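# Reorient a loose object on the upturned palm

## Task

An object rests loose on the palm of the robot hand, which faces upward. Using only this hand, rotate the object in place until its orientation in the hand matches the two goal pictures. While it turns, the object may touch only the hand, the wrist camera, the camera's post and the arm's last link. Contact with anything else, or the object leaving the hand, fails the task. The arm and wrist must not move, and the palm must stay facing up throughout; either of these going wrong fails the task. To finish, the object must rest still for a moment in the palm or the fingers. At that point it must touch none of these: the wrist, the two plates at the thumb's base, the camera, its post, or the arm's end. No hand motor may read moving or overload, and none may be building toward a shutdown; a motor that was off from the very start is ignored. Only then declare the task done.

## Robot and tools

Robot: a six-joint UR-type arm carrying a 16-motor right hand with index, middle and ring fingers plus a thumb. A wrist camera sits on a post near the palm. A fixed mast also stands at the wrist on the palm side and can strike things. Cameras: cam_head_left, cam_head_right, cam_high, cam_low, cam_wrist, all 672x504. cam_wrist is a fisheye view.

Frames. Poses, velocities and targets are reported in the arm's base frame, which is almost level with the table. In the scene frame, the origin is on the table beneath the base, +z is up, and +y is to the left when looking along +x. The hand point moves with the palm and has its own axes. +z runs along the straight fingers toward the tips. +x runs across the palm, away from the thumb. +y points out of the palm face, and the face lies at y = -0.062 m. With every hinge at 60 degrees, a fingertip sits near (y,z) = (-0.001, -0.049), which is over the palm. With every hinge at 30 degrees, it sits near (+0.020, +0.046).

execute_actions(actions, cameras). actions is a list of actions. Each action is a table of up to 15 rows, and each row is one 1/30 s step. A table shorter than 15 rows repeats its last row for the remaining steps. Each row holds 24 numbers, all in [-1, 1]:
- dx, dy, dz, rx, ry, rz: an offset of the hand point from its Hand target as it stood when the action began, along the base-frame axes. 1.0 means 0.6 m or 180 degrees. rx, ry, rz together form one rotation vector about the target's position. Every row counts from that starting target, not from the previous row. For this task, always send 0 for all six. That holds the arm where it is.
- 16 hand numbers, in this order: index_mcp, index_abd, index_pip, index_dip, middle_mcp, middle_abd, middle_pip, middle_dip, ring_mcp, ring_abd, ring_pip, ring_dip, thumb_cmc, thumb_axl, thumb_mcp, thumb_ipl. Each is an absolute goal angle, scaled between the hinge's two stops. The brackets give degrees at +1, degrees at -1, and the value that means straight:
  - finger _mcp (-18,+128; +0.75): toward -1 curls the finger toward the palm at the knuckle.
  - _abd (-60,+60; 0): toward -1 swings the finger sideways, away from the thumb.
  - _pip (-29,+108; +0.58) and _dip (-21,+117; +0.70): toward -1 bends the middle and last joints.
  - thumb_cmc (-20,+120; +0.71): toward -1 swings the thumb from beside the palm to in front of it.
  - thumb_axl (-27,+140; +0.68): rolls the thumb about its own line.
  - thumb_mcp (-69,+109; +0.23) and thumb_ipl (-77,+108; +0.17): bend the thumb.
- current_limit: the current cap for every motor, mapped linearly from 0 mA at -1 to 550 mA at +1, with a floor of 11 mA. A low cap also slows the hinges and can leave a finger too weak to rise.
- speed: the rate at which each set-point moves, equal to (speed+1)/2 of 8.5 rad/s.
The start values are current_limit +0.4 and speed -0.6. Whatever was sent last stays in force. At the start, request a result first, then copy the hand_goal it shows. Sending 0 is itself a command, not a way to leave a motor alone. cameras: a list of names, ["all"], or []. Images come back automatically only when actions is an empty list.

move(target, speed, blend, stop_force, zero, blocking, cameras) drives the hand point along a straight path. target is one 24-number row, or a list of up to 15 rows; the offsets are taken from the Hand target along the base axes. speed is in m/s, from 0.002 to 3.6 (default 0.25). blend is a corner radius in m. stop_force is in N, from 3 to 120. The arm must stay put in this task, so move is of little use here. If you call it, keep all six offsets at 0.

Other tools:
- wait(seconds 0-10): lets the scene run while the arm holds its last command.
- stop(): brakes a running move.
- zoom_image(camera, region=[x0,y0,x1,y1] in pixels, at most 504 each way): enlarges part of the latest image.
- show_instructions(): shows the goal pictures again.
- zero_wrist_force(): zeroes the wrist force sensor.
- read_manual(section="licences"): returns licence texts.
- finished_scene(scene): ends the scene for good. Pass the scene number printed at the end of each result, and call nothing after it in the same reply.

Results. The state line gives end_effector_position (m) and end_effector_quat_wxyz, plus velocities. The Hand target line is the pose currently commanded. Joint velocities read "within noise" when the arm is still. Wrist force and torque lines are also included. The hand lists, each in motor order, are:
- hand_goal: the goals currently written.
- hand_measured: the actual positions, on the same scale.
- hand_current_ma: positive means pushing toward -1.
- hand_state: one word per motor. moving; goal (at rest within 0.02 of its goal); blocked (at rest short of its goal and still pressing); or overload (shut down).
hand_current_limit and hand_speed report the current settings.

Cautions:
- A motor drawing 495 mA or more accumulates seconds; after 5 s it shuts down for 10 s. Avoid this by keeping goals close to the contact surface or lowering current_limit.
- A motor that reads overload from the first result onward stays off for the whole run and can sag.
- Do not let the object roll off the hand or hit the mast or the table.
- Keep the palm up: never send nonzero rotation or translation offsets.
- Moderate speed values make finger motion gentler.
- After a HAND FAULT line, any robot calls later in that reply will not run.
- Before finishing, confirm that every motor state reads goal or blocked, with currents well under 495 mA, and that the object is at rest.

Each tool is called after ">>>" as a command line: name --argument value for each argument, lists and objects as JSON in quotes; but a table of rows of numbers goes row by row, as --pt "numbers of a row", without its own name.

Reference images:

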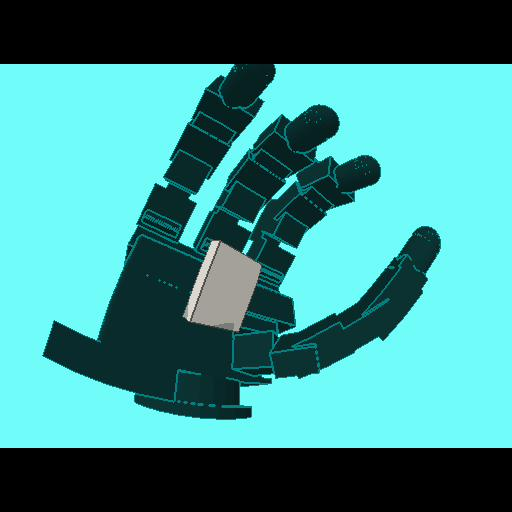

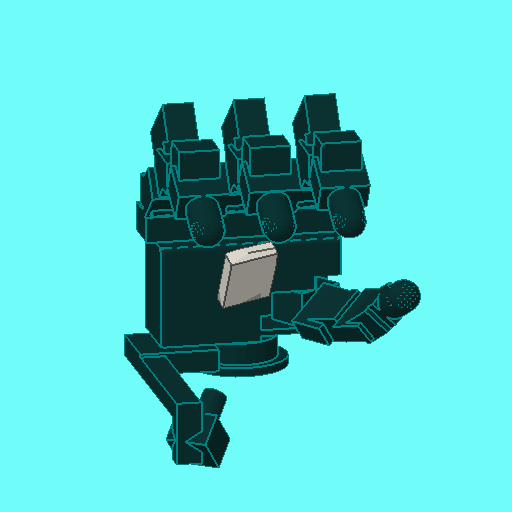

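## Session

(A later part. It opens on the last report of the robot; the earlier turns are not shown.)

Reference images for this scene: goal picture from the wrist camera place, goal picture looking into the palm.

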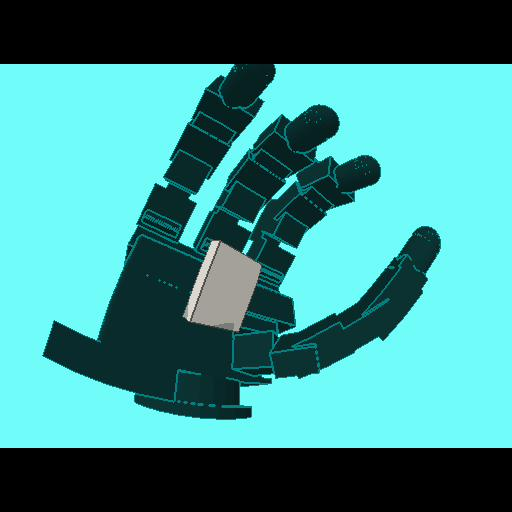

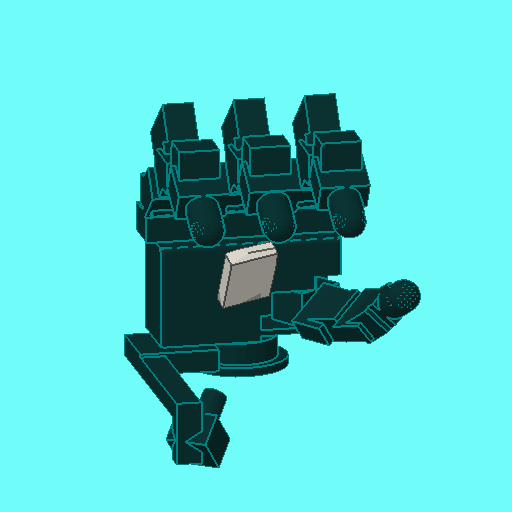

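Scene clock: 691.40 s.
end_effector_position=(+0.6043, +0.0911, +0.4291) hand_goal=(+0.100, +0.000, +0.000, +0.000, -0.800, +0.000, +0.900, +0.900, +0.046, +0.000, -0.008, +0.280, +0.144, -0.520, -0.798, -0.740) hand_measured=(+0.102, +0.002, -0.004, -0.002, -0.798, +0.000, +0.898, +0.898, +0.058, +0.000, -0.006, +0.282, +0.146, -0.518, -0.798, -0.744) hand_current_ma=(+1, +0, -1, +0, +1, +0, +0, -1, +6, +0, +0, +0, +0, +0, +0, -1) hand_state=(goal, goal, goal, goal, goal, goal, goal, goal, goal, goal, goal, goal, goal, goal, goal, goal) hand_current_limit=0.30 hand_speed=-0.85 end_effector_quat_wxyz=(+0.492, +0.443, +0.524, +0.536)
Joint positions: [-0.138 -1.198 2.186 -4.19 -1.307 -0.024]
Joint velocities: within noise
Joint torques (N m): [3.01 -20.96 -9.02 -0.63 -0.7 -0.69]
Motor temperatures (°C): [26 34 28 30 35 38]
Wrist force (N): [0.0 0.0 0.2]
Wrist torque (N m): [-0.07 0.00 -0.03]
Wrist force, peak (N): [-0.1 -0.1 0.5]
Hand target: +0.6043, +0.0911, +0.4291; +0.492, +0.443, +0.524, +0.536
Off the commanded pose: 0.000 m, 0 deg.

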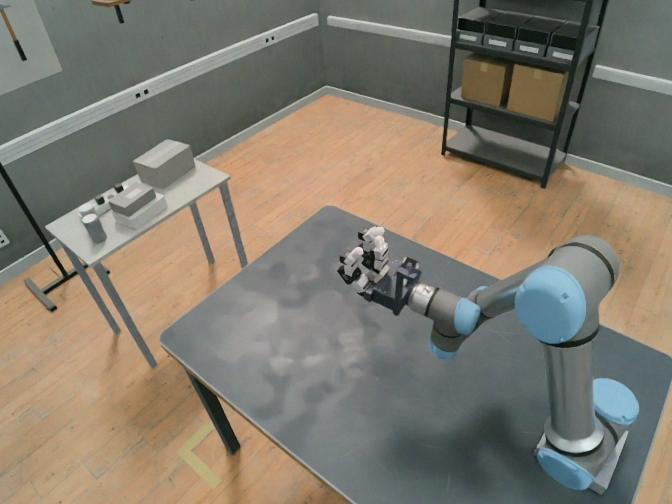

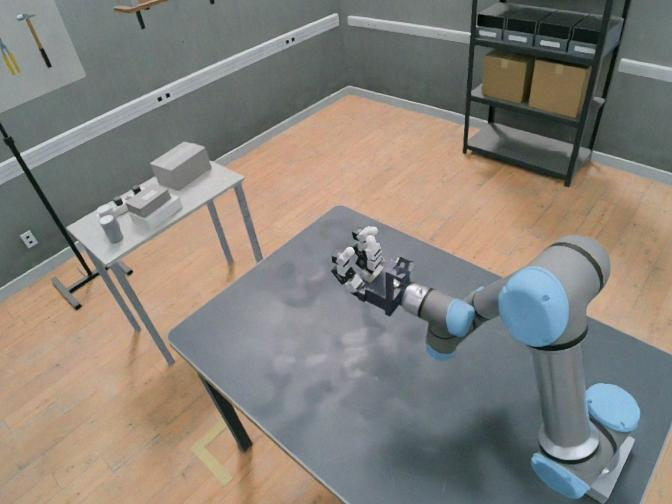

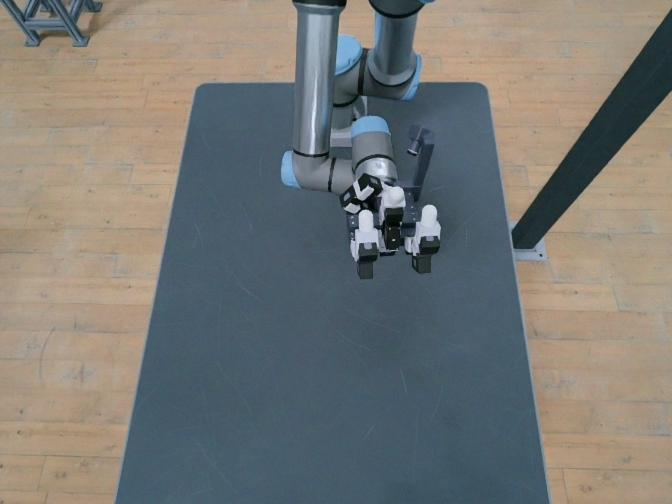

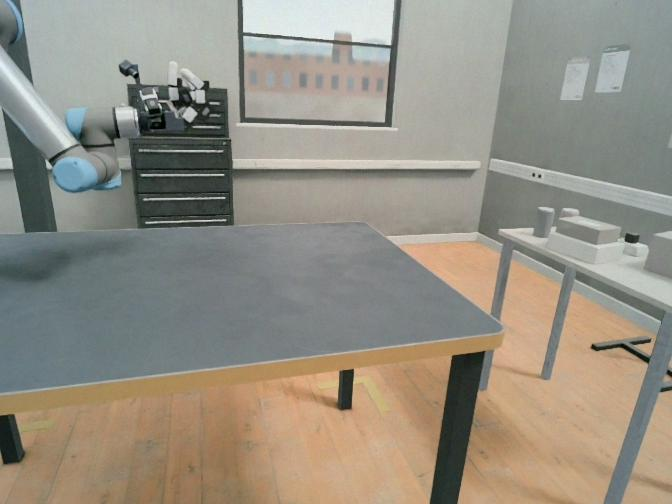

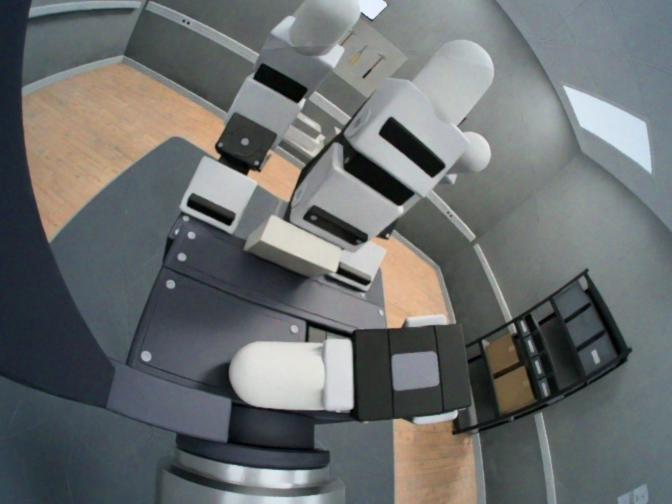

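>>> execute_actions --actions '[[[0,0,0,0,0,0, 0.1,0.0,0.0,0.0, -0.8,0,0.9,0.9, 0.046,0,-0.008,0.28, 0.214,-0.45,-0.6,-0.934, 0.3,-0.85]],[[0,0,0,0,0,0, 0.1,0.0,0.0,0.0, -0.8,0,0.9,0.9, 0.046,0,-0.008,0.28, 0.214,-0.281,-0.654,-0.934, 0.3,-0.85]],[[0,0,0,0,0,0, 0.1,0.0,0.0,0.0, -0.8,0,0.9,0.9, 0.046,0,-0.008,0.28, 0.214,-0.15,-0.645,-0.9, 0.3,-0.9]],[[0,0,0,0,0,0, 0.1,0.0,0.0,0.0, -0.8,0,0.9,0.9, 0.046,0,-0.008,0.28, 0.214,-0.15,-0.645,-0.9, 0.3,-0.9]]]' --cameras '["cam_wrist", "cam_low"]'

>>> zoom_image --camera "cam_low" --region '[120, 50, 220, 150]'

Scene clock: 722.10 s.
end_effector_position=(+0.6043, +0.0911, +0.4291) hand_goal=(+0.100, +0.000, +0.000, +0.000, -0.800, +0.000, +0.900, +0.900, +0.046, +0.000, -0.008, +0.280, +0.214, -0.150, -0.644, -0.900) hand_measured=(+0.102, +0.002, -0.004, -0.002, -0.798, +0.000, +0.898, +0.898, +0.058, +0.000, -0.006, +0.282, +0.212, -0.152, -0.650, -0.904) hand_current_ma=(+1, +0, -1, +0, +1, +0, +0, -1, +6, +0, +0, +0, +0, +0, -3, -1) hand_state=(goal, goal, goal, goal, goal, goal, goal, goal, goal, goal, goal, goal, goal, goal, goal, goal) hand_current_limit=0.30 hand_speed=-0.90 end_effector_quat_wxyz=(+0.492, +0.443, +0.524, +0.536)
Joint positions: [-0.138 -1.198 2.186 -4.19 -1.307 -0.024]
Joint torques (N m): [2.82 -21.39 -9.11 -0.59 -0.7 -0.65]
Wrist force (N): [-0.1 -0.2 0.2]
Wrist torque (N m): [-0.07 0.01 -0.03]
Wrist force, peak (N): [-0.2 -0.4 0.4]
Hand target: +0.6043, +0.0911, +0.4291; +0.492, +0.443, +0.524, +0.536
Off the commanded pose: 0.000 m, 0 deg.
Images, in order (width x height): cam_low 672x504, cam_wrist 672x504.

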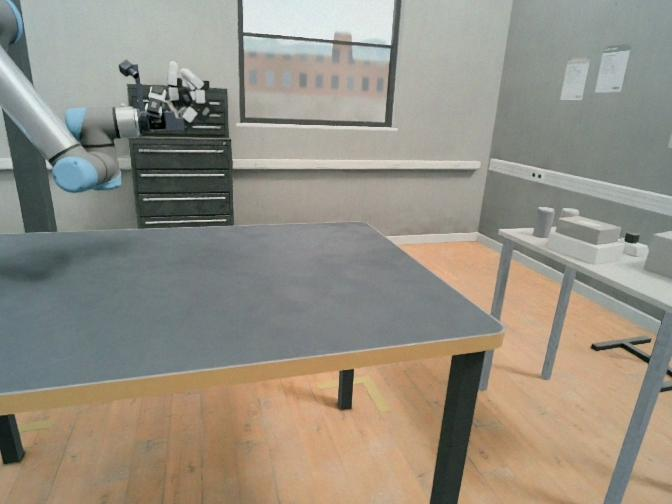

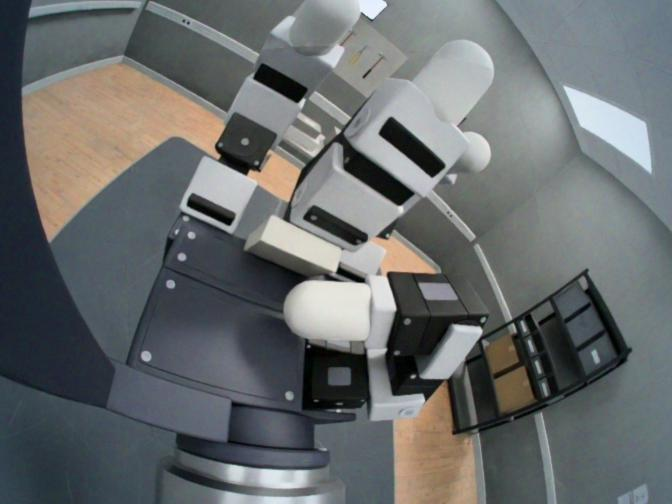

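Scaled by 5.040 from the camera's 672x504 image, which has a finer 960x720 frame.

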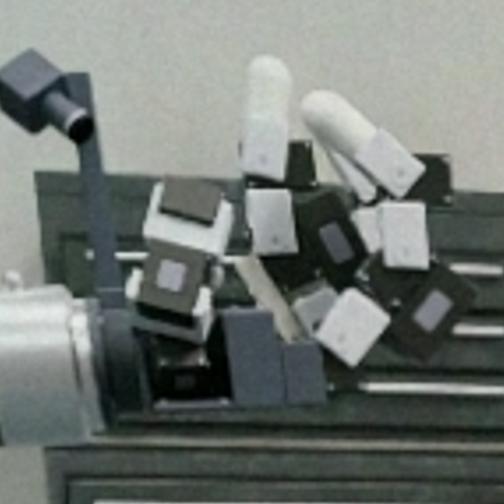

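>>> execute_actions --actions '[[[0,0,0,0,0,0, 0.1,0.0,0.0,0.0, -0.8,0,0.9,0.9, 0.046,0,-0.008,0.28, 0.15,-0.042,-0.65,-0.83, 0.3,-0.9]],[[0,0,0,0,0,0, 0.1,0.0,0.0,0.0, -0.8,0,0.9,0.9, 0.046,0,-0.008,0.28, 0.15,-0.042,-0.65,-0.83, 0.3,-0.9]],[[0,0,0,0,0,0, 0.1,0.0,0.0,0.0, -0.7,0,0.9,0.9, 0.046,0,-0.008,0.28, 0.15,0.02,-0.65,-0.8, 0.3,-0.9]],[[0,0,0,0,0,0, 0.1,0.0,0.0,0.0, -0.6,0,0.9,0.9, 0.046,0,-0.008,0.28, 0.15,0.06,-0.65,-0.76, 0.3,-0.9]],[[0,0,0,0,0,0, 0.1,0.0,0.0,0.0, -0.6,0,0.9,0.9, 0.046,0,-0.008,0.28, 0.15,0.06,-0.65,-0.76, 0.3,-0.9]]]' --cameras '["cam_wrist", "cam_low"]'

>>> zoom_image --camera "cam_low" --region '[120, 50, 220, 150]'

>>> zoom_image --camera "cam_wrist" --region '[200, 190, 400, 340]'

Scene clock: 731.20 s.
end_effector_position=(+0.6043, +0.0911, +0.4291) hand_goal=(+0.100, +0.000, +0.000, +0.000, -0.600, +0.000, +0.900, +0.900, +0.046, +0.000, -0.008, +0.280, +0.150, +0.060, -0.650, -0.760) hand_measured=(+0.102, +0.002, -0.004, -0.002, -0.602, +0.000, +0.898, +0.898, +0.058, +0.000, -0.006, +0.282, +0.154, +0.058, -0.652, -0.764) hand_current_ma=(+1, +0, -1, +0, -1, +0, +0, +0, +6, +0, +0, +0, +1, +0, +0, -1) hand_state=(goal, goal, goal, goal, goal, goal, goal, goal, goal, goal, goal, goal, goal, goal, goal, goal) hand_current_limit=0.30 hand_speed=-0.90 end_effector_quat_wxyz=(+0.492, +0.443, +0.524, +0.536)
Joint positions: [-0.138 -1.198 2.186 -4.19 -1.307 -0.024]
Joint torques (N m): [2.96 -21.57 -9.29 -0.66 -0.6 -0.72]
Wrist force (N): [-0.2 -0.3 0.4]
Wrist torque (N m): [-0.08 0.02 -0.04]
Wrist force, peak (N): [-0.2 -0.1 0.5]
Hand target: +0.6043, +0.0911, +0.4291; +0.492, +0.443, +0.524, +0.536
Off the commanded pose: 0.000 m, 0 deg.
Images, in order (width x height): cam_low 672x504, cam_wrist 672x504.

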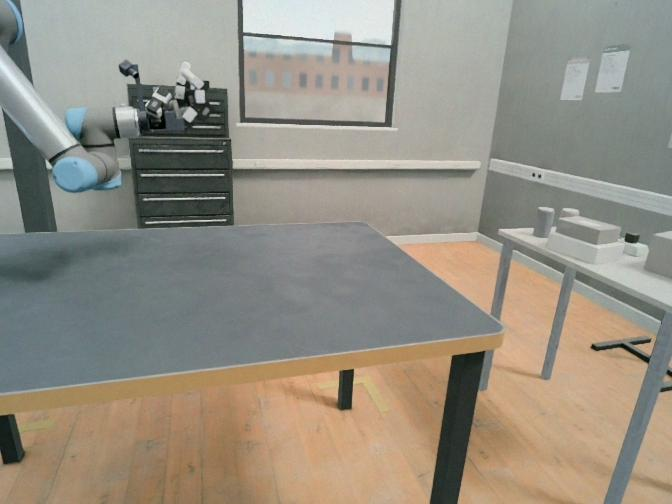

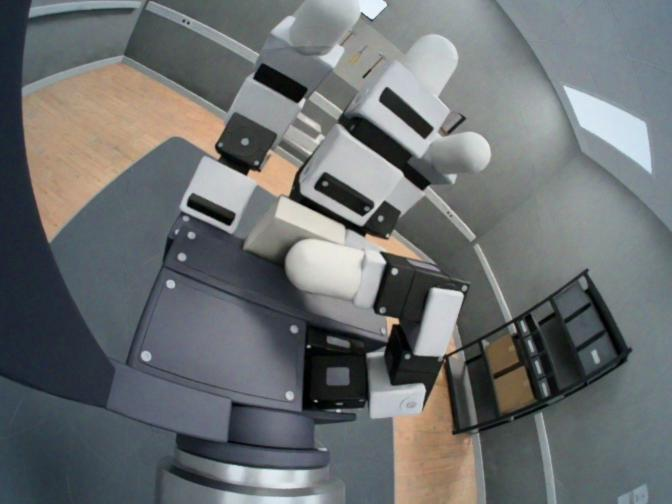

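Scaled by 5.040 from the camera's 672x504 image, which has a finer 960x720 frame.

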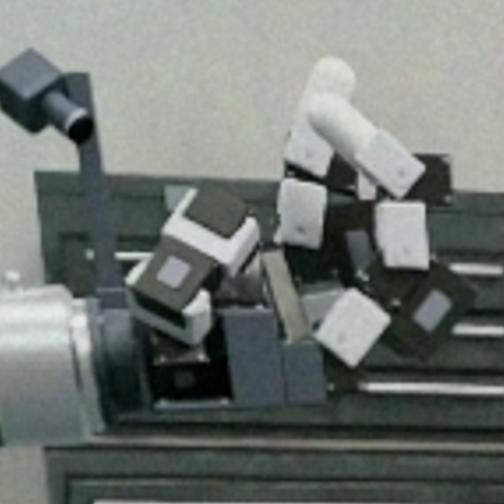

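Scaled by 2.520 from the camera's 672x504 image, which has a finer 960x720 frame.

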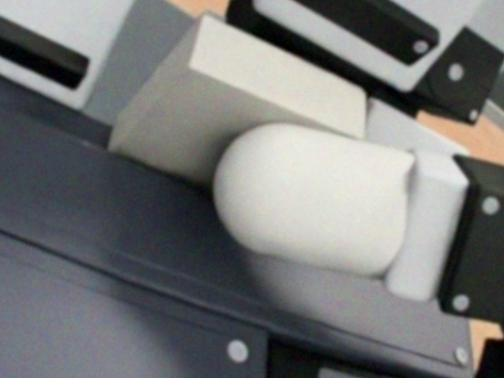

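>>> execute_actions --actions '[[[0,0,0,0,0,0, 0.1,0.0,0.0,0.0, -0.5,0,0.8,0.9, 0.046,0,-0.008,0.28, 0.15,0.1,-0.65,-0.72, 0.3,-0.9]],[[0,0,0,0,0,0, 0.1,0.0,0.0,0.0, -0.4,0,0.7,0.9, 0.046,0,-0.008,0.28, 0.15,0.15,-0.66,-0.67, 0.3,-0.9]],[[0,0,0,0,0,0, 0.1,0.0,0.0,0.0, -0.3,0,0.6,0.8, 0.046,0,-0.008,0.28, 0.15,0.18,-0.67,-0.63, 0.3,-0.9]],[[0,0,0,0,0,0, 0.1,0.0,0.0,0.0, -0.3,0,0.6,0.8, 0.046,0,-0.008,0.28, 0.15,0.18,-0.67,-0.63, 0.3,-0.9]]]' --cameras '["cam_wrist", "cam_low"]'

>>> zoom_image --camera "cam_low" --region '[120, 50, 220, 150]'

>>> zoom_image --camera "cam_wrist" --region '[200, 190, 400, 340]'

Scene clock: 742.63 s.
end_effector_position=(+0.6043, +0.0911, +0.4291) hand_goal=(+0.100, +0.000, +0.000, +0.000, -0.300, +0.000, +0.600, +0.800, +0.046, +0.000, -0.008, +0.280, +0.150, +0.180, -0.670, -0.630) hand_measured=(+0.102, +0.002, -0.004, -0.002, -0.298, +0.000, +0.606, +0.804, +0.058, +0.000, -0.006, +0.282, +0.154, +0.172, -0.672, -0.634) hand_current_ma=(+1, +0, -1, +0, +0, +0, +1, +1, +6, +0, +0, +0, +1, -5, +0, -1) hand_state=(goal, goal, goal, goal, goal, goal, goal, goal, goal, goal, goal, goal, goal, goal, goal, goal) hand_current_limit=0.30 hand_speed=-0.90 end_effector_quat_wxyz=(+0.492, +0.443, +0.524, +0.536)
Joint positions: [-0.138 -1.198 2.186 -4.19 -1.307 -0.024]
Joint torques (N m): [1.98 -21.92 -9.67 -0.72 -0.53 -0.67]
Wrist force (N): [-0.1 -0.2 0.3]
Wrist torque (N m): [-0.03 0.01 -0.03]
Wrist force, peak (N): [-0.2 -0.3 0.5]
Hand target: +0.6043, +0.0911, +0.4291; +0.492, +0.443, +0.524, +0.536
Off the commanded pose: 0.000 m, 0 deg.
Images, in order (width x height): cam_low 672x504, cam_wrist 672x504.

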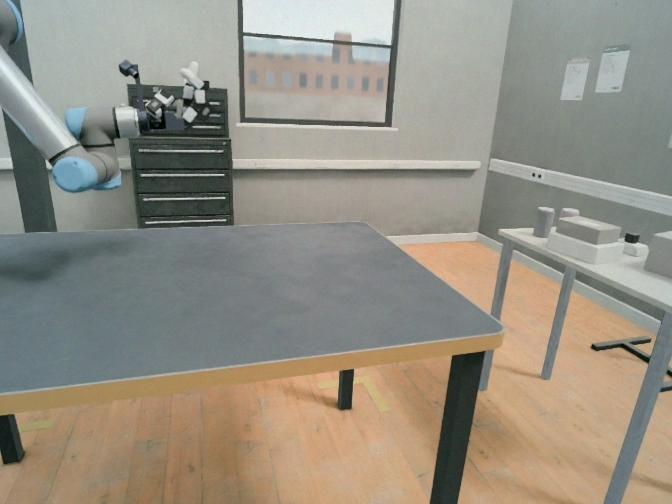

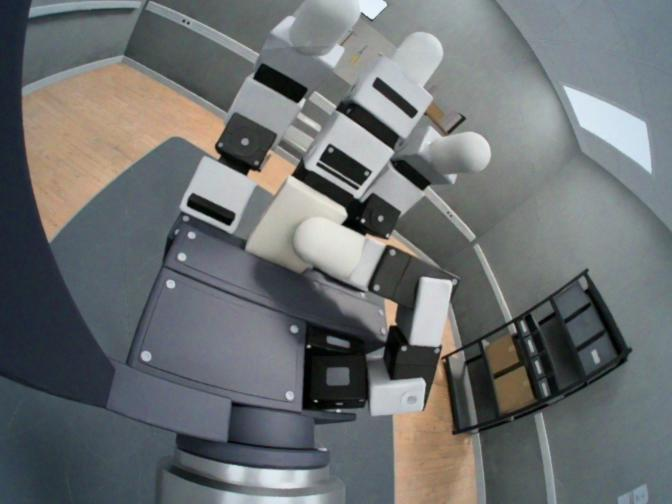

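Scaled by 5.040 from the camera's 672x504 image, which has a finer 960x720 frame.

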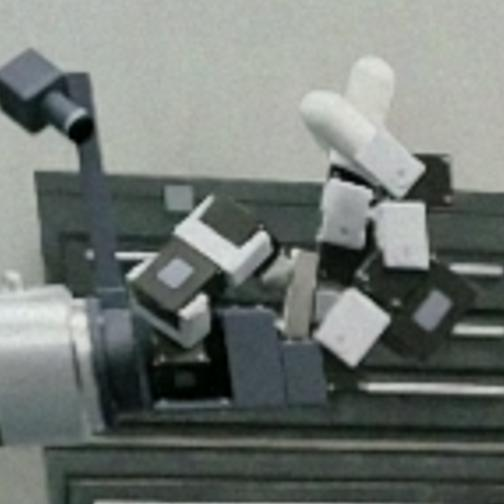

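Scaled by 2.520 from the camera's 672x504 image, which has a finer 960x720 frame.

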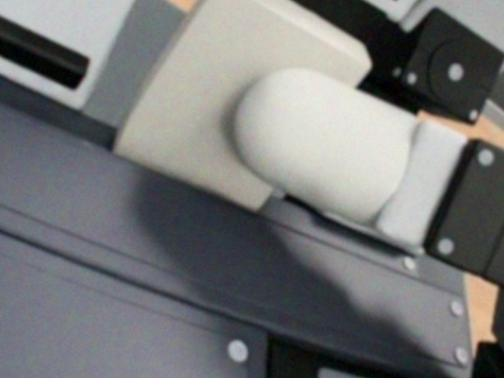

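>>> execute_actions --actions '[[[0,0,0,0,0,0, 0.1,0.0,0.0,0.0, -0.2,0,0.5,0.7, 0.046,0,-0.008,0.28, 0.15,0.22,-0.67,-0.60, 0.3,-0.9]],[[0,0,0,0,0,0, 0.1,0.0,0.0,0.0, -0.1,0,0.4,0.6, 0.046,0,-0.008,0.28, 0.15,0.24,-0.67,-0.57, 0.3,-0.9]],[[0,0,0,0,0,0, 0.1,0.0,0.0,0.0, 0.0,0,0.3,0.6, 0.046,0,-0.008,0.28, 0.15,0.24,-0.67,-0.57, 0.3,-0.9]],[[0,0,0,0,0,0, 0.1,0.0,0.0,0.0, 0.0,0,0.3,0.6, 0.046,0,-0.008,0.28, 0.15,0.24,-0.67,-0.57, 0.3,-0.9]]]' --cameras '["cam_wrist", "cam_low"]'

>>> zoom_image --camera "cam_low" --region '[120, 50, 220, 150]'

>>> zoom_image --camera "cam_wrist" --region '[200, 190, 400, 340]'

Scene clock: 752.57 s.
end_effector_position=(+0.6043, +0.0911, +0.4291) hand_goal=(+0.100, +0.000, +0.000, +0.000, +0.000, +0.000, +0.300, +0.600, +0.046, +0.000, -0.008, +0.280, +0.150, +0.240, -0.670, -0.570) hand_measured=(+0.102, +0.002, -0.004, -0.002, +0.004, +0.000, +0.306, +0.602, +0.058, +0.000, -0.006, +0.282, +0.154, +0.240, -0.674, -0.574) hand_current_ma=(+1, +0, -1, +0, +1, +0, +1, +1, +6, +0, +0, +0, +1, +0, -2, -1) hand_state=(goal, goal, goal, goal, goal, goal, goal, goal, goal, goal, goal, goal, goal, goal, goal, goal) hand_current_limit=0.30 hand_speed=-0.90 end_effector_quat_wxyz=(+0.492, +0.443, +0.524, +0.536)
Joint positions: [-0.138 -1.198 2.186 -4.19 -1.307 -0.024]
Joint torques (N m): [2.38 -21.79 -9.8 -0.63 -0.41 -0.6]
Wrist force (N): [0.0 -0.1 0.2]
Wrist torque (N m): [0.00 0.01 -0.02]
Wrist force, peak (N): [-0.1 -0.1 0.6]
Hand target: +0.6043, +0.0911, +0.4291; +0.492, +0.443, +0.524, +0.536
Off the commanded pose: 0.000 m, 0 deg.
Images, in order (width x height): cam_low 672x504, cam_wrist 672x504.

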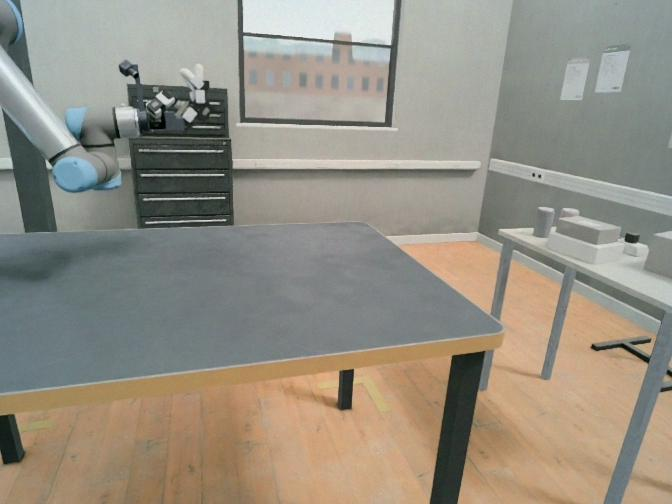

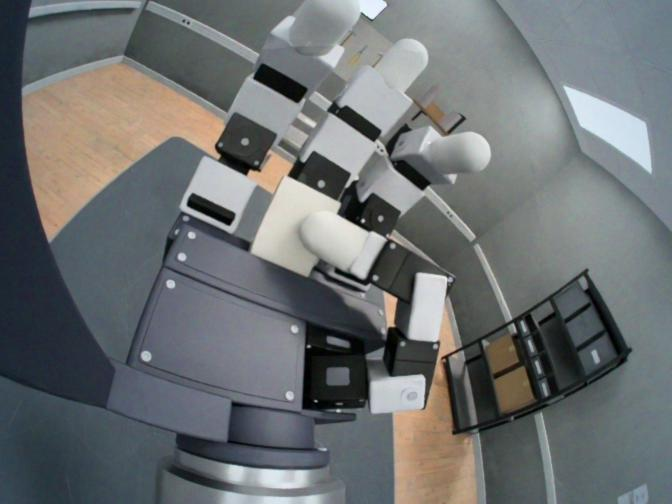

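Scaled by 5.040 from the camera's 672x504 image, which has a finer 960x720 frame.

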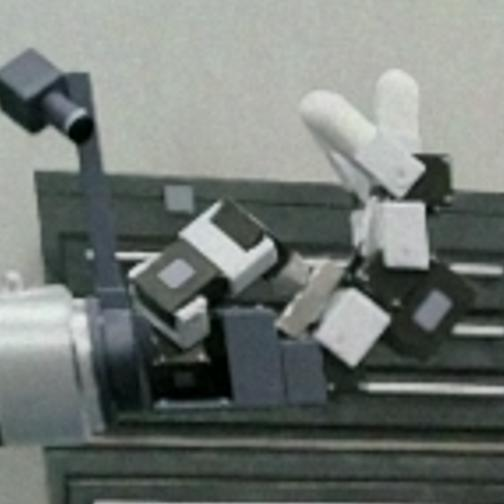

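Scaled by 2.520 from the camera's 672x504 image, which has a finer 960x720 frame.

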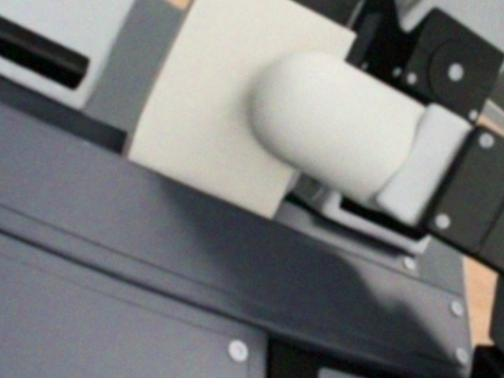

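>>> execute_actions --actions '[[[0,0,0,0,0,0, 0.1,0.0,0.0,0.0, 0.1,0,0.2,0.6, 0.046,0,-0.008,0.28, 0.15,0.22,-0.67,-0.57, 0.3,-0.9]],[[0,0,0,0,0,0, 0.1,0.0,0.0,0.0, 0.2,0,0.1,0.6, 0.046,0,-0.008,0.28, 0.15,0.2,-0.65,-0.57, 0.3,-0.9]],[[0,0,0,0,0,0, 0.1,0.0,0.0,0.0, 0.24,0,0.0,0.5, 0.046,0,-0.008,0.28, 0.15,0.15,-0.6,-0.57, 0.3,-0.9]],[[0,0,0,0,0,0, 0.1,0.0,0.0,0.0, 0.24,0,0.0,0.5, 0.046,0,-0.008,0.28, 0.15,0.0,-0.4,-0.5, 0.3,-0.8]]]' --cameras '["cam_wrist", "cam_low"]'

>>> zoom_image --camera "cam_low" --region '[120, 50, 220, 150]'

>>> zoom_image --camera "cam_wrist" --region '[200, 150, 400, 300]'

Scene clock: 761.40 s.
end_effector_position=(+0.6043, +0.0911, +0.4291) hand_goal=(+0.100, +0.000, +0.000, +0.000, +0.240, +0.000, +0.000, +0.500, +0.046, +0.000, -0.008, +0.280, +0.150, +0.000, -0.400, -0.500) hand_measured=(+0.102, +0.002, -0.004, -0.002, +0.246, +0.000, +0.004, +0.502, +0.058, +0.000, -0.006, +0.282, +0.154, +0.006, -0.406, -0.504) hand_current_ma=(+1, +0, -1, +0, +2, +0, +1, +1, +6, +0, +0, +0, +1, +2, -2, -2) hand_state=(goal, goal, goal, goal, goal, goal, goal, goal, goal, goal, goal, goal, goal, goal, goal, goal) hand_current_limit=0.30 hand_speed=-0.80 end_effector_quat_wxyz=(+0.492, +0.443, +0.524, +0.536)
Joint positions: [-0.138 -1.198 2.186 -4.19 -1.307 -0.024]
Joint torques (N m): [2.5 -22.23 -10.01 -0.68 -0.41 -0.58]
Wrist force (N): [0.0 -0.2 0.3]
Wrist torque (N m): [-0.03 0.00 -0.01]
Wrist force, peak (N): [-0.2 -0.4 0.4]
Hand target: +0.6043, +0.0911, +0.4291; +0.492, +0.443, +0.524, +0.536
Off the commanded pose: 0.000 m, 0 deg.
Images, in order (width x height): cam_low 672x504, cam_wrist 672x504.

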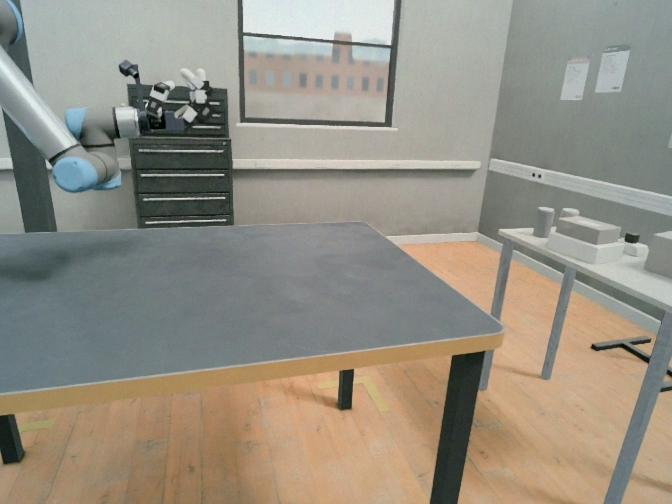

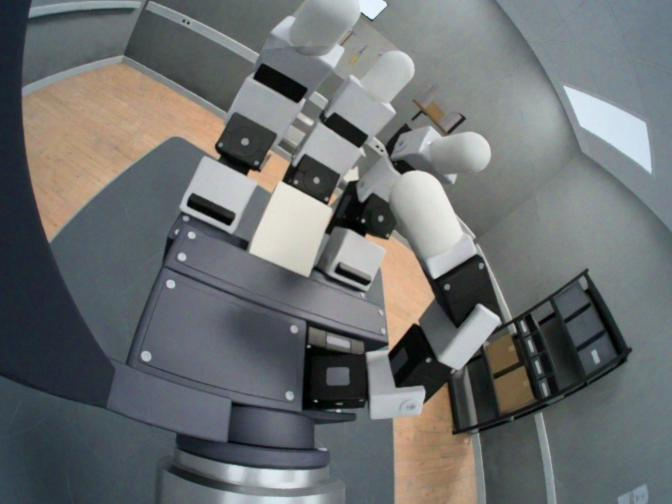

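Scaled by 5.040 from the camera's 672x504 image, which has a finer 960x720 frame.

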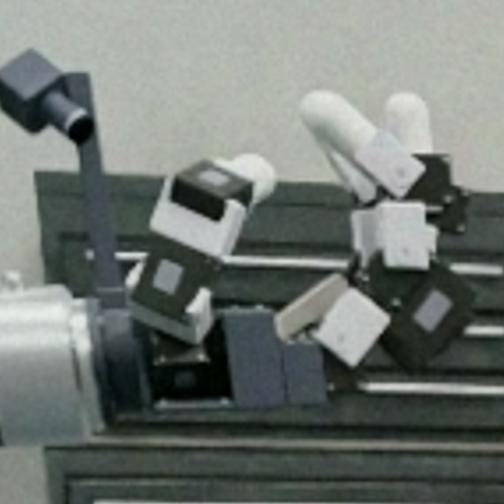

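Scaled by 2.520 from the camera's 672x504 image, which has a finer 960x720 frame.

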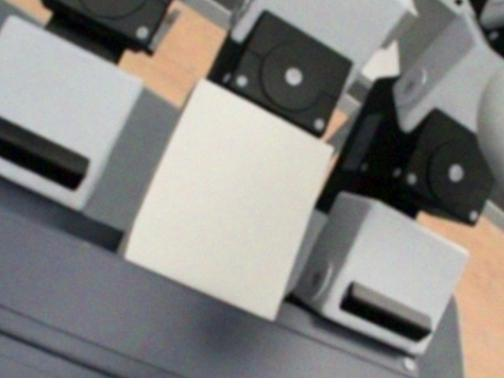

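>>> execute_actions --actions '[]'

>>> show_instructions

Scene clock: 783.23 s.
end_effector_position=(+0.6043, +0.0911, +0.4291) hand_goal=(+0.100, +0.000, +0.000, +0.000, +0.240, +0.000, +0.000, +0.500, +0.046, +0.000, -0.008, +0.280, +0.150, +0.000, -0.400, -0.500) hand_measured=(+0.102, +0.002, -0.004, -0.002, +0.246, +0.000, +0.004, +0.502, +0.058, +0.000, -0.006, +0.282, +0.154, +0.006, -0.406, -0.504) hand_current_ma=(+1, +0, -1, +0, +2, +0, +1, +1, +6, +0, +0, +0, +1, +2, -2, -2) hand_state=(goal, goal, goal, goal, goal, goal, goal, goal, goal, goal, goal, goal, goal, goal, goal, goal) hand_current_limit=0.30 hand_speed=-0.80 end_effector_quat_wxyz=(+0.492, +0.443, +0.524, +0.536)
Joint positions: [-0.138 -1.198 2.186 -4.19 -1.307 -0.024]
Joint velocities: within noise
Joint torques (N m): [1.56 -22.25 -10.02 -0.76 -0.39 -0.68]
Motor temperatures (°C): [26 34 28 30 35 38]
Wrist force (N): [0.0 0.0 0.3]
Wrist torque (N m): [0.00 0.00 -0.01]
Wrist force, peak (N): [-0.1 -0.3 0.5]
Hand target: +0.6043, +0.0911, +0.4291; +0.492, +0.443, +0.524, +0.536
Off the commanded pose: 0.000 m, 0 deg.

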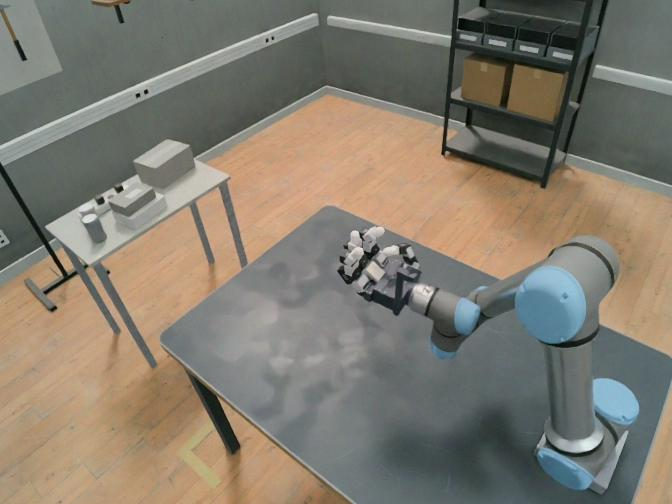

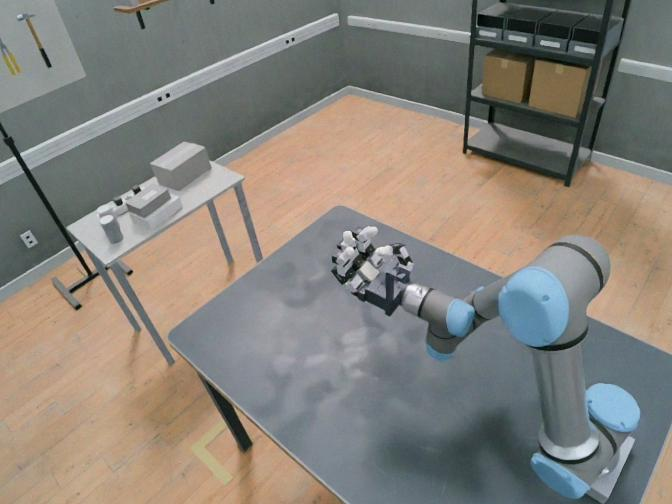

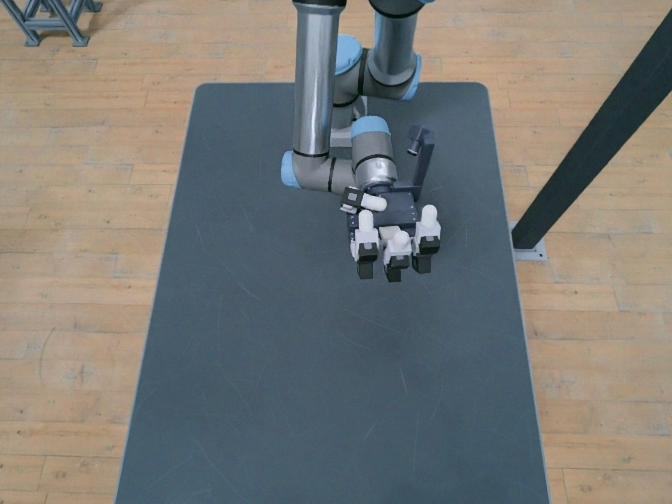

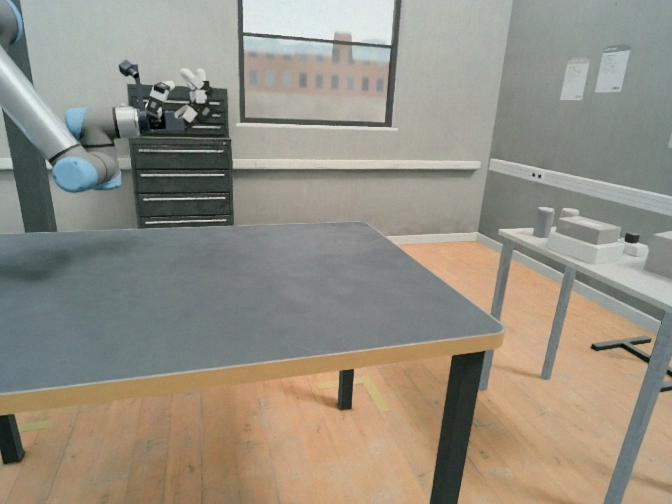

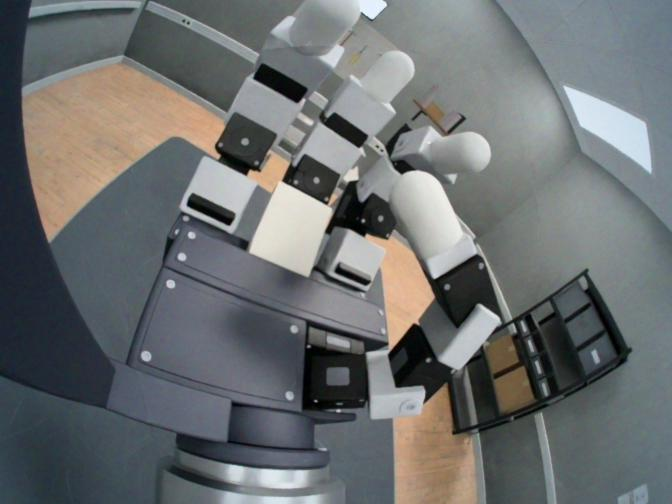

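Reference images for this scene: goal picture from the wrist camera place, goal picture looking into the palm.

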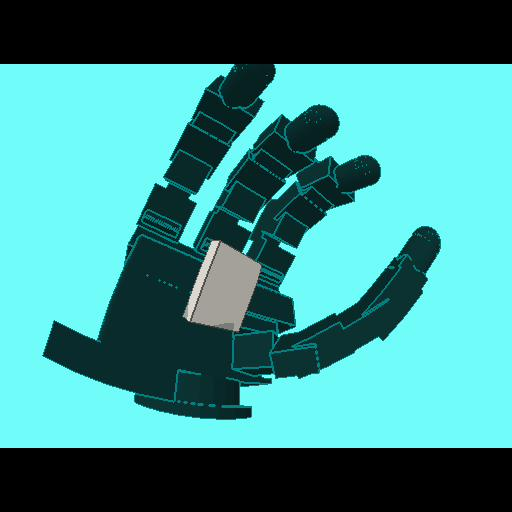

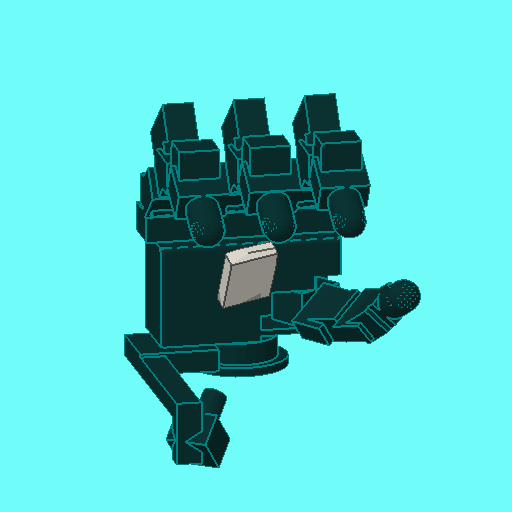

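>>> zoom_image --camera "cam_wrist" --region '[220, 150, 370, 300]'

>>> zoom_image --camera "cam_low" --region '[140, 60, 220, 140]'

>>> zoom_image --camera "cam_high" --region '[330, 180, 450, 290]'

Scaled by 3.360 from the camera's 672x504 image, which has a finer 960x720 frame.

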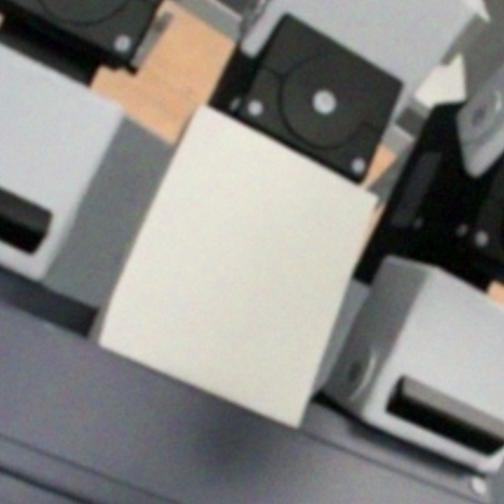

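Scaled by 6.300 from the camera's 672x504 image, which has a finer 960x720 frame.

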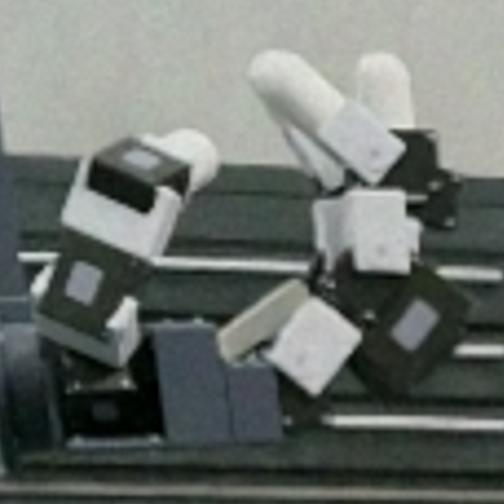

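Scaled by 4.200 from the camera's 672x504 image, which has a finer 960x720 frame.

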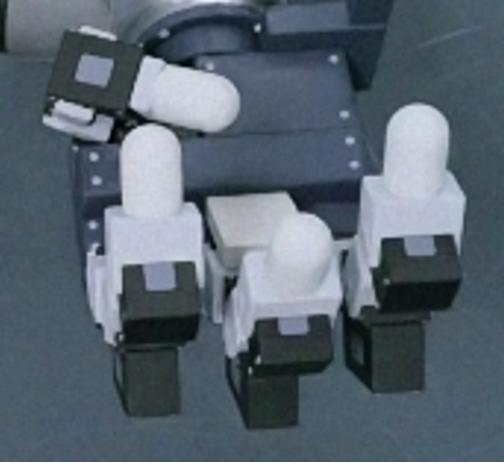

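>>> execute_actions --actions '[[[0,0,0,0,0,0,0.6,0,0,0,0.2,0,0,0.5,0.3,0,-0.008,0.28,0.15,0.3,-0.2,-0.4,0.3,-0.8]],[[0,0,0,0,0,0,0.6,0,0,0,0.18,0,0,0.5,0.3,0,-0.008,0.28,-0.2,0.7,0.0,-0.3,0.3,-0.8]],[[0,0,0,0,0,0,0.6,0,0,0,0.18,0,0,0.5,0.3,0,-0.008,0.28,-0.643,0.77,-0.1,-0.4,0.3,-0.8]]]' --cameras '["cam_wrist","cam_low"]'

Scene clock: 898.63 s.
end_effector_position=(+0.6043, +0.0911, +0.4291) hand_goal=(+0.600, +0.000, +0.000, +0.000, +0.180, +0.000, +0.000, +0.500, +0.300, +0.000, -0.008, +0.280, -0.642, +0.770, -0.100, -0.400) hand_measured=(+0.606, +0.002, -0.002, -0.002, +0.200, +0.000, +0.004, +0.502, +0.304, +0.000, -0.006, +0.282, -0.640, +0.768, -0.100, -0.398) hand_current_ma=(+2, +0, +0, +0, +15, +0, +1, +1, +1, +0, +0, +0, +0, +0, +0, +0) hand_state=(goal, goal, goal, goal, goal, goal, goal, goal, goal, goal, goal, goal, goal, goal, goal, goal) hand_current_limit=0.30 hand_speed=-0.80 end_effector_quat_wxyz=(+0.492, +0.443, +0.524, +0.536)
Joint positions: [-0.138 -1.198 2.186 -4.19 -1.307 -0.024]
Joint torques (N m): [1.68 -22.52 -10.1 -0.73 -0.38 -0.54]
Wrist force (N): [0.0 0.0 0.5]
Wrist torque (N m): [0.02 0.00 -0.02]
Wrist force, peak (N): [0.0 -0.2 0.5]
Hand target: +0.6043, +0.0911, +0.4291; +0.492, +0.443, +0.524, +0.536
Off the commanded pose: 0.000 m, 0 deg.
Images, in order (width x height): cam_low 672x504, cam_wrist 672x504.

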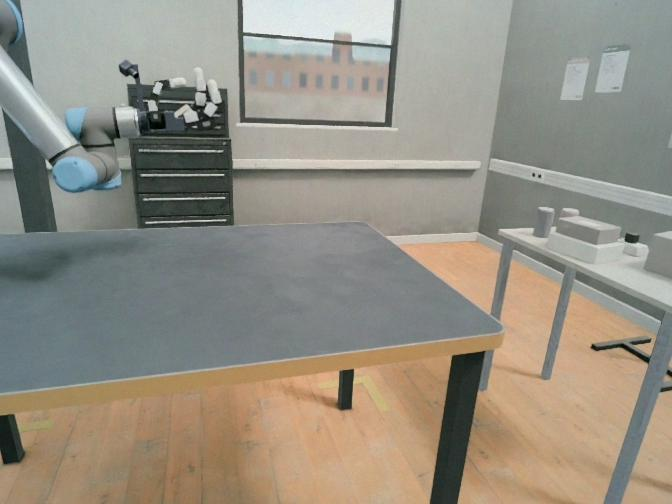

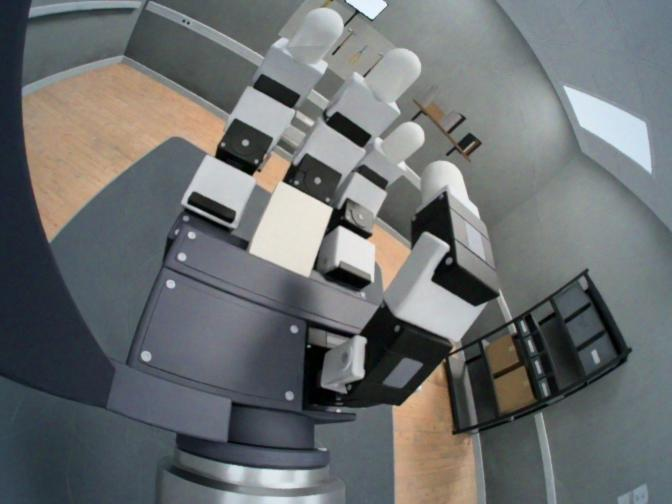

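>>> execute_actions --actions '[[[0,0,0,0,0,0,0.6,0,0,0,0.18,0,0,0.5,0.3,0,-0.008,0.28,-0.643,0.77,-0.3,-0.5,0.3,-0.8]],[[0,0,0,0,0,0,0.6,0,0,0,0.18,0,0,0.5,0.3,0,-0.008,0.28,-0.643,0.77,-0.413,-0.655,0.3,-0.8]]]' --cameras '["cam_wrist","cam_low"]'

>>> zoom_image --camera "cam_low" --region '[140, 60, 220, 140]'

>>> zoom_image --camera "cam_wrist" --region '[220, 150, 420, 350]'

Scene clock: 905.10 s.
end_effector_position=(+0.6043, +0.0911, +0.4291) hand_goal=(+0.600, +0.000, +0.000, +0.000, +0.180, +0.000, +0.000, +0.500, +0.300, +0.000, -0.008, +0.280, -0.642, +0.770, -0.412, -0.654) hand_measured=(+0.606, +0.002, -0.002, -0.002, +0.200, +0.000, +0.004, +0.502, +0.304, +0.000, -0.006, +0.282, -0.640, +0.768, -0.414, -0.652) hand_current_ma=(+2, +0, +0, +0, +15, +0, +1, +1, +1, +0, +0, +0, +0, +0, +0, +0) hand_state=(goal, goal, goal, goal, goal, goal, goal, goal, goal, goal, goal, goal, goal, goal, goal, goal) hand_current_limit=0.30 hand_speed=-0.80 end_effector_quat_wxyz=(+0.492, +0.443, +0.524, +0.536)
Joint positions: [-0.138 -1.198 2.186 -4.19 -1.307 -0.024]
Joint torques (N m): [1.62 -22.47 -10.1 -0.81 -0.33 -0.61]
Wrist force (N): [-0.1 -0.1 0.5]
Wrist torque (N m): [0.01 0.01 -0.03]
Wrist force, peak (N): [-0.1 -0.2 0.6]
Hand target: +0.6043, +0.0911, +0.4291; +0.492, +0.443, +0.524, +0.536
Off the commanded pose: 0.000 m, 0 deg.
Images, in order (width x height): cam_low 672x504, cam_wrist 672x504.

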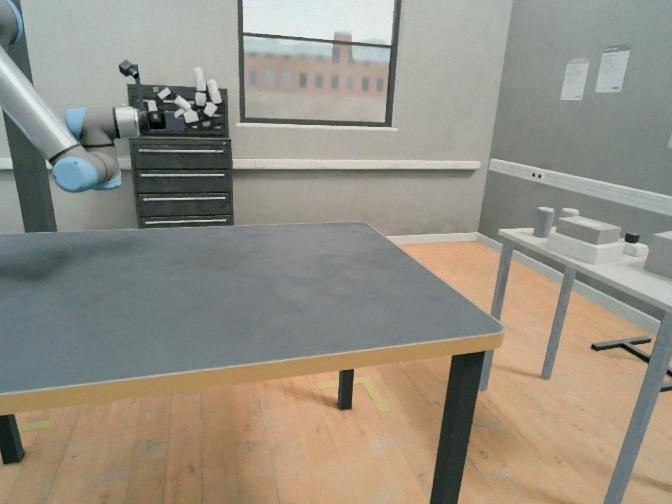

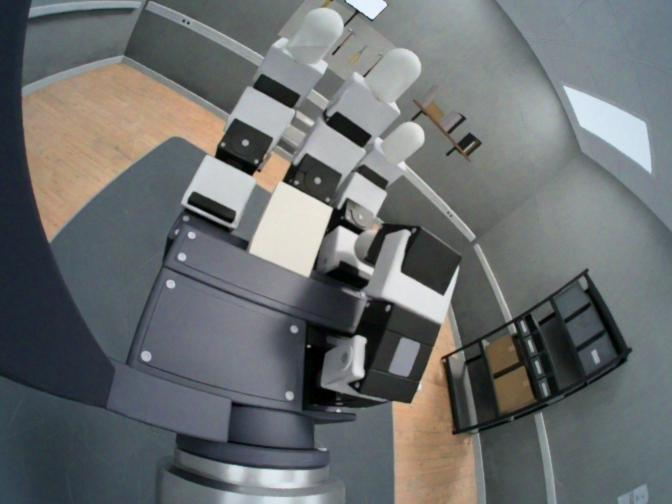

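Scaled by 6.300 from the camera's 672x504 image, which has a finer 960x720 frame.

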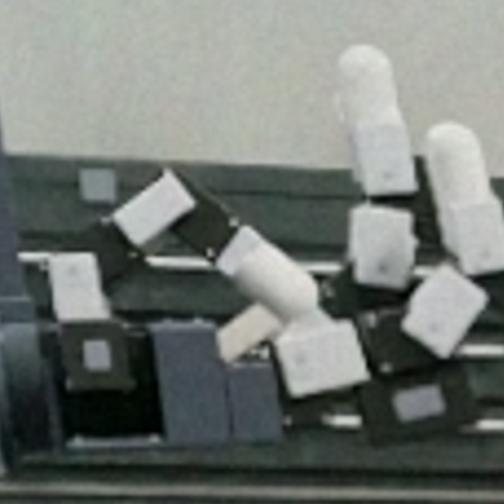

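Scaled by 2.520 from the camera's 672x504 image, which has a finer 960x720 frame.

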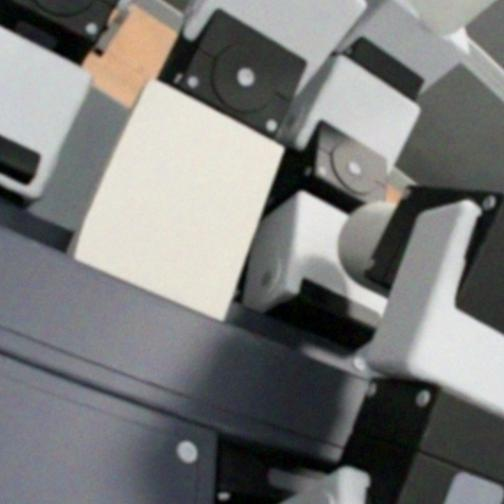

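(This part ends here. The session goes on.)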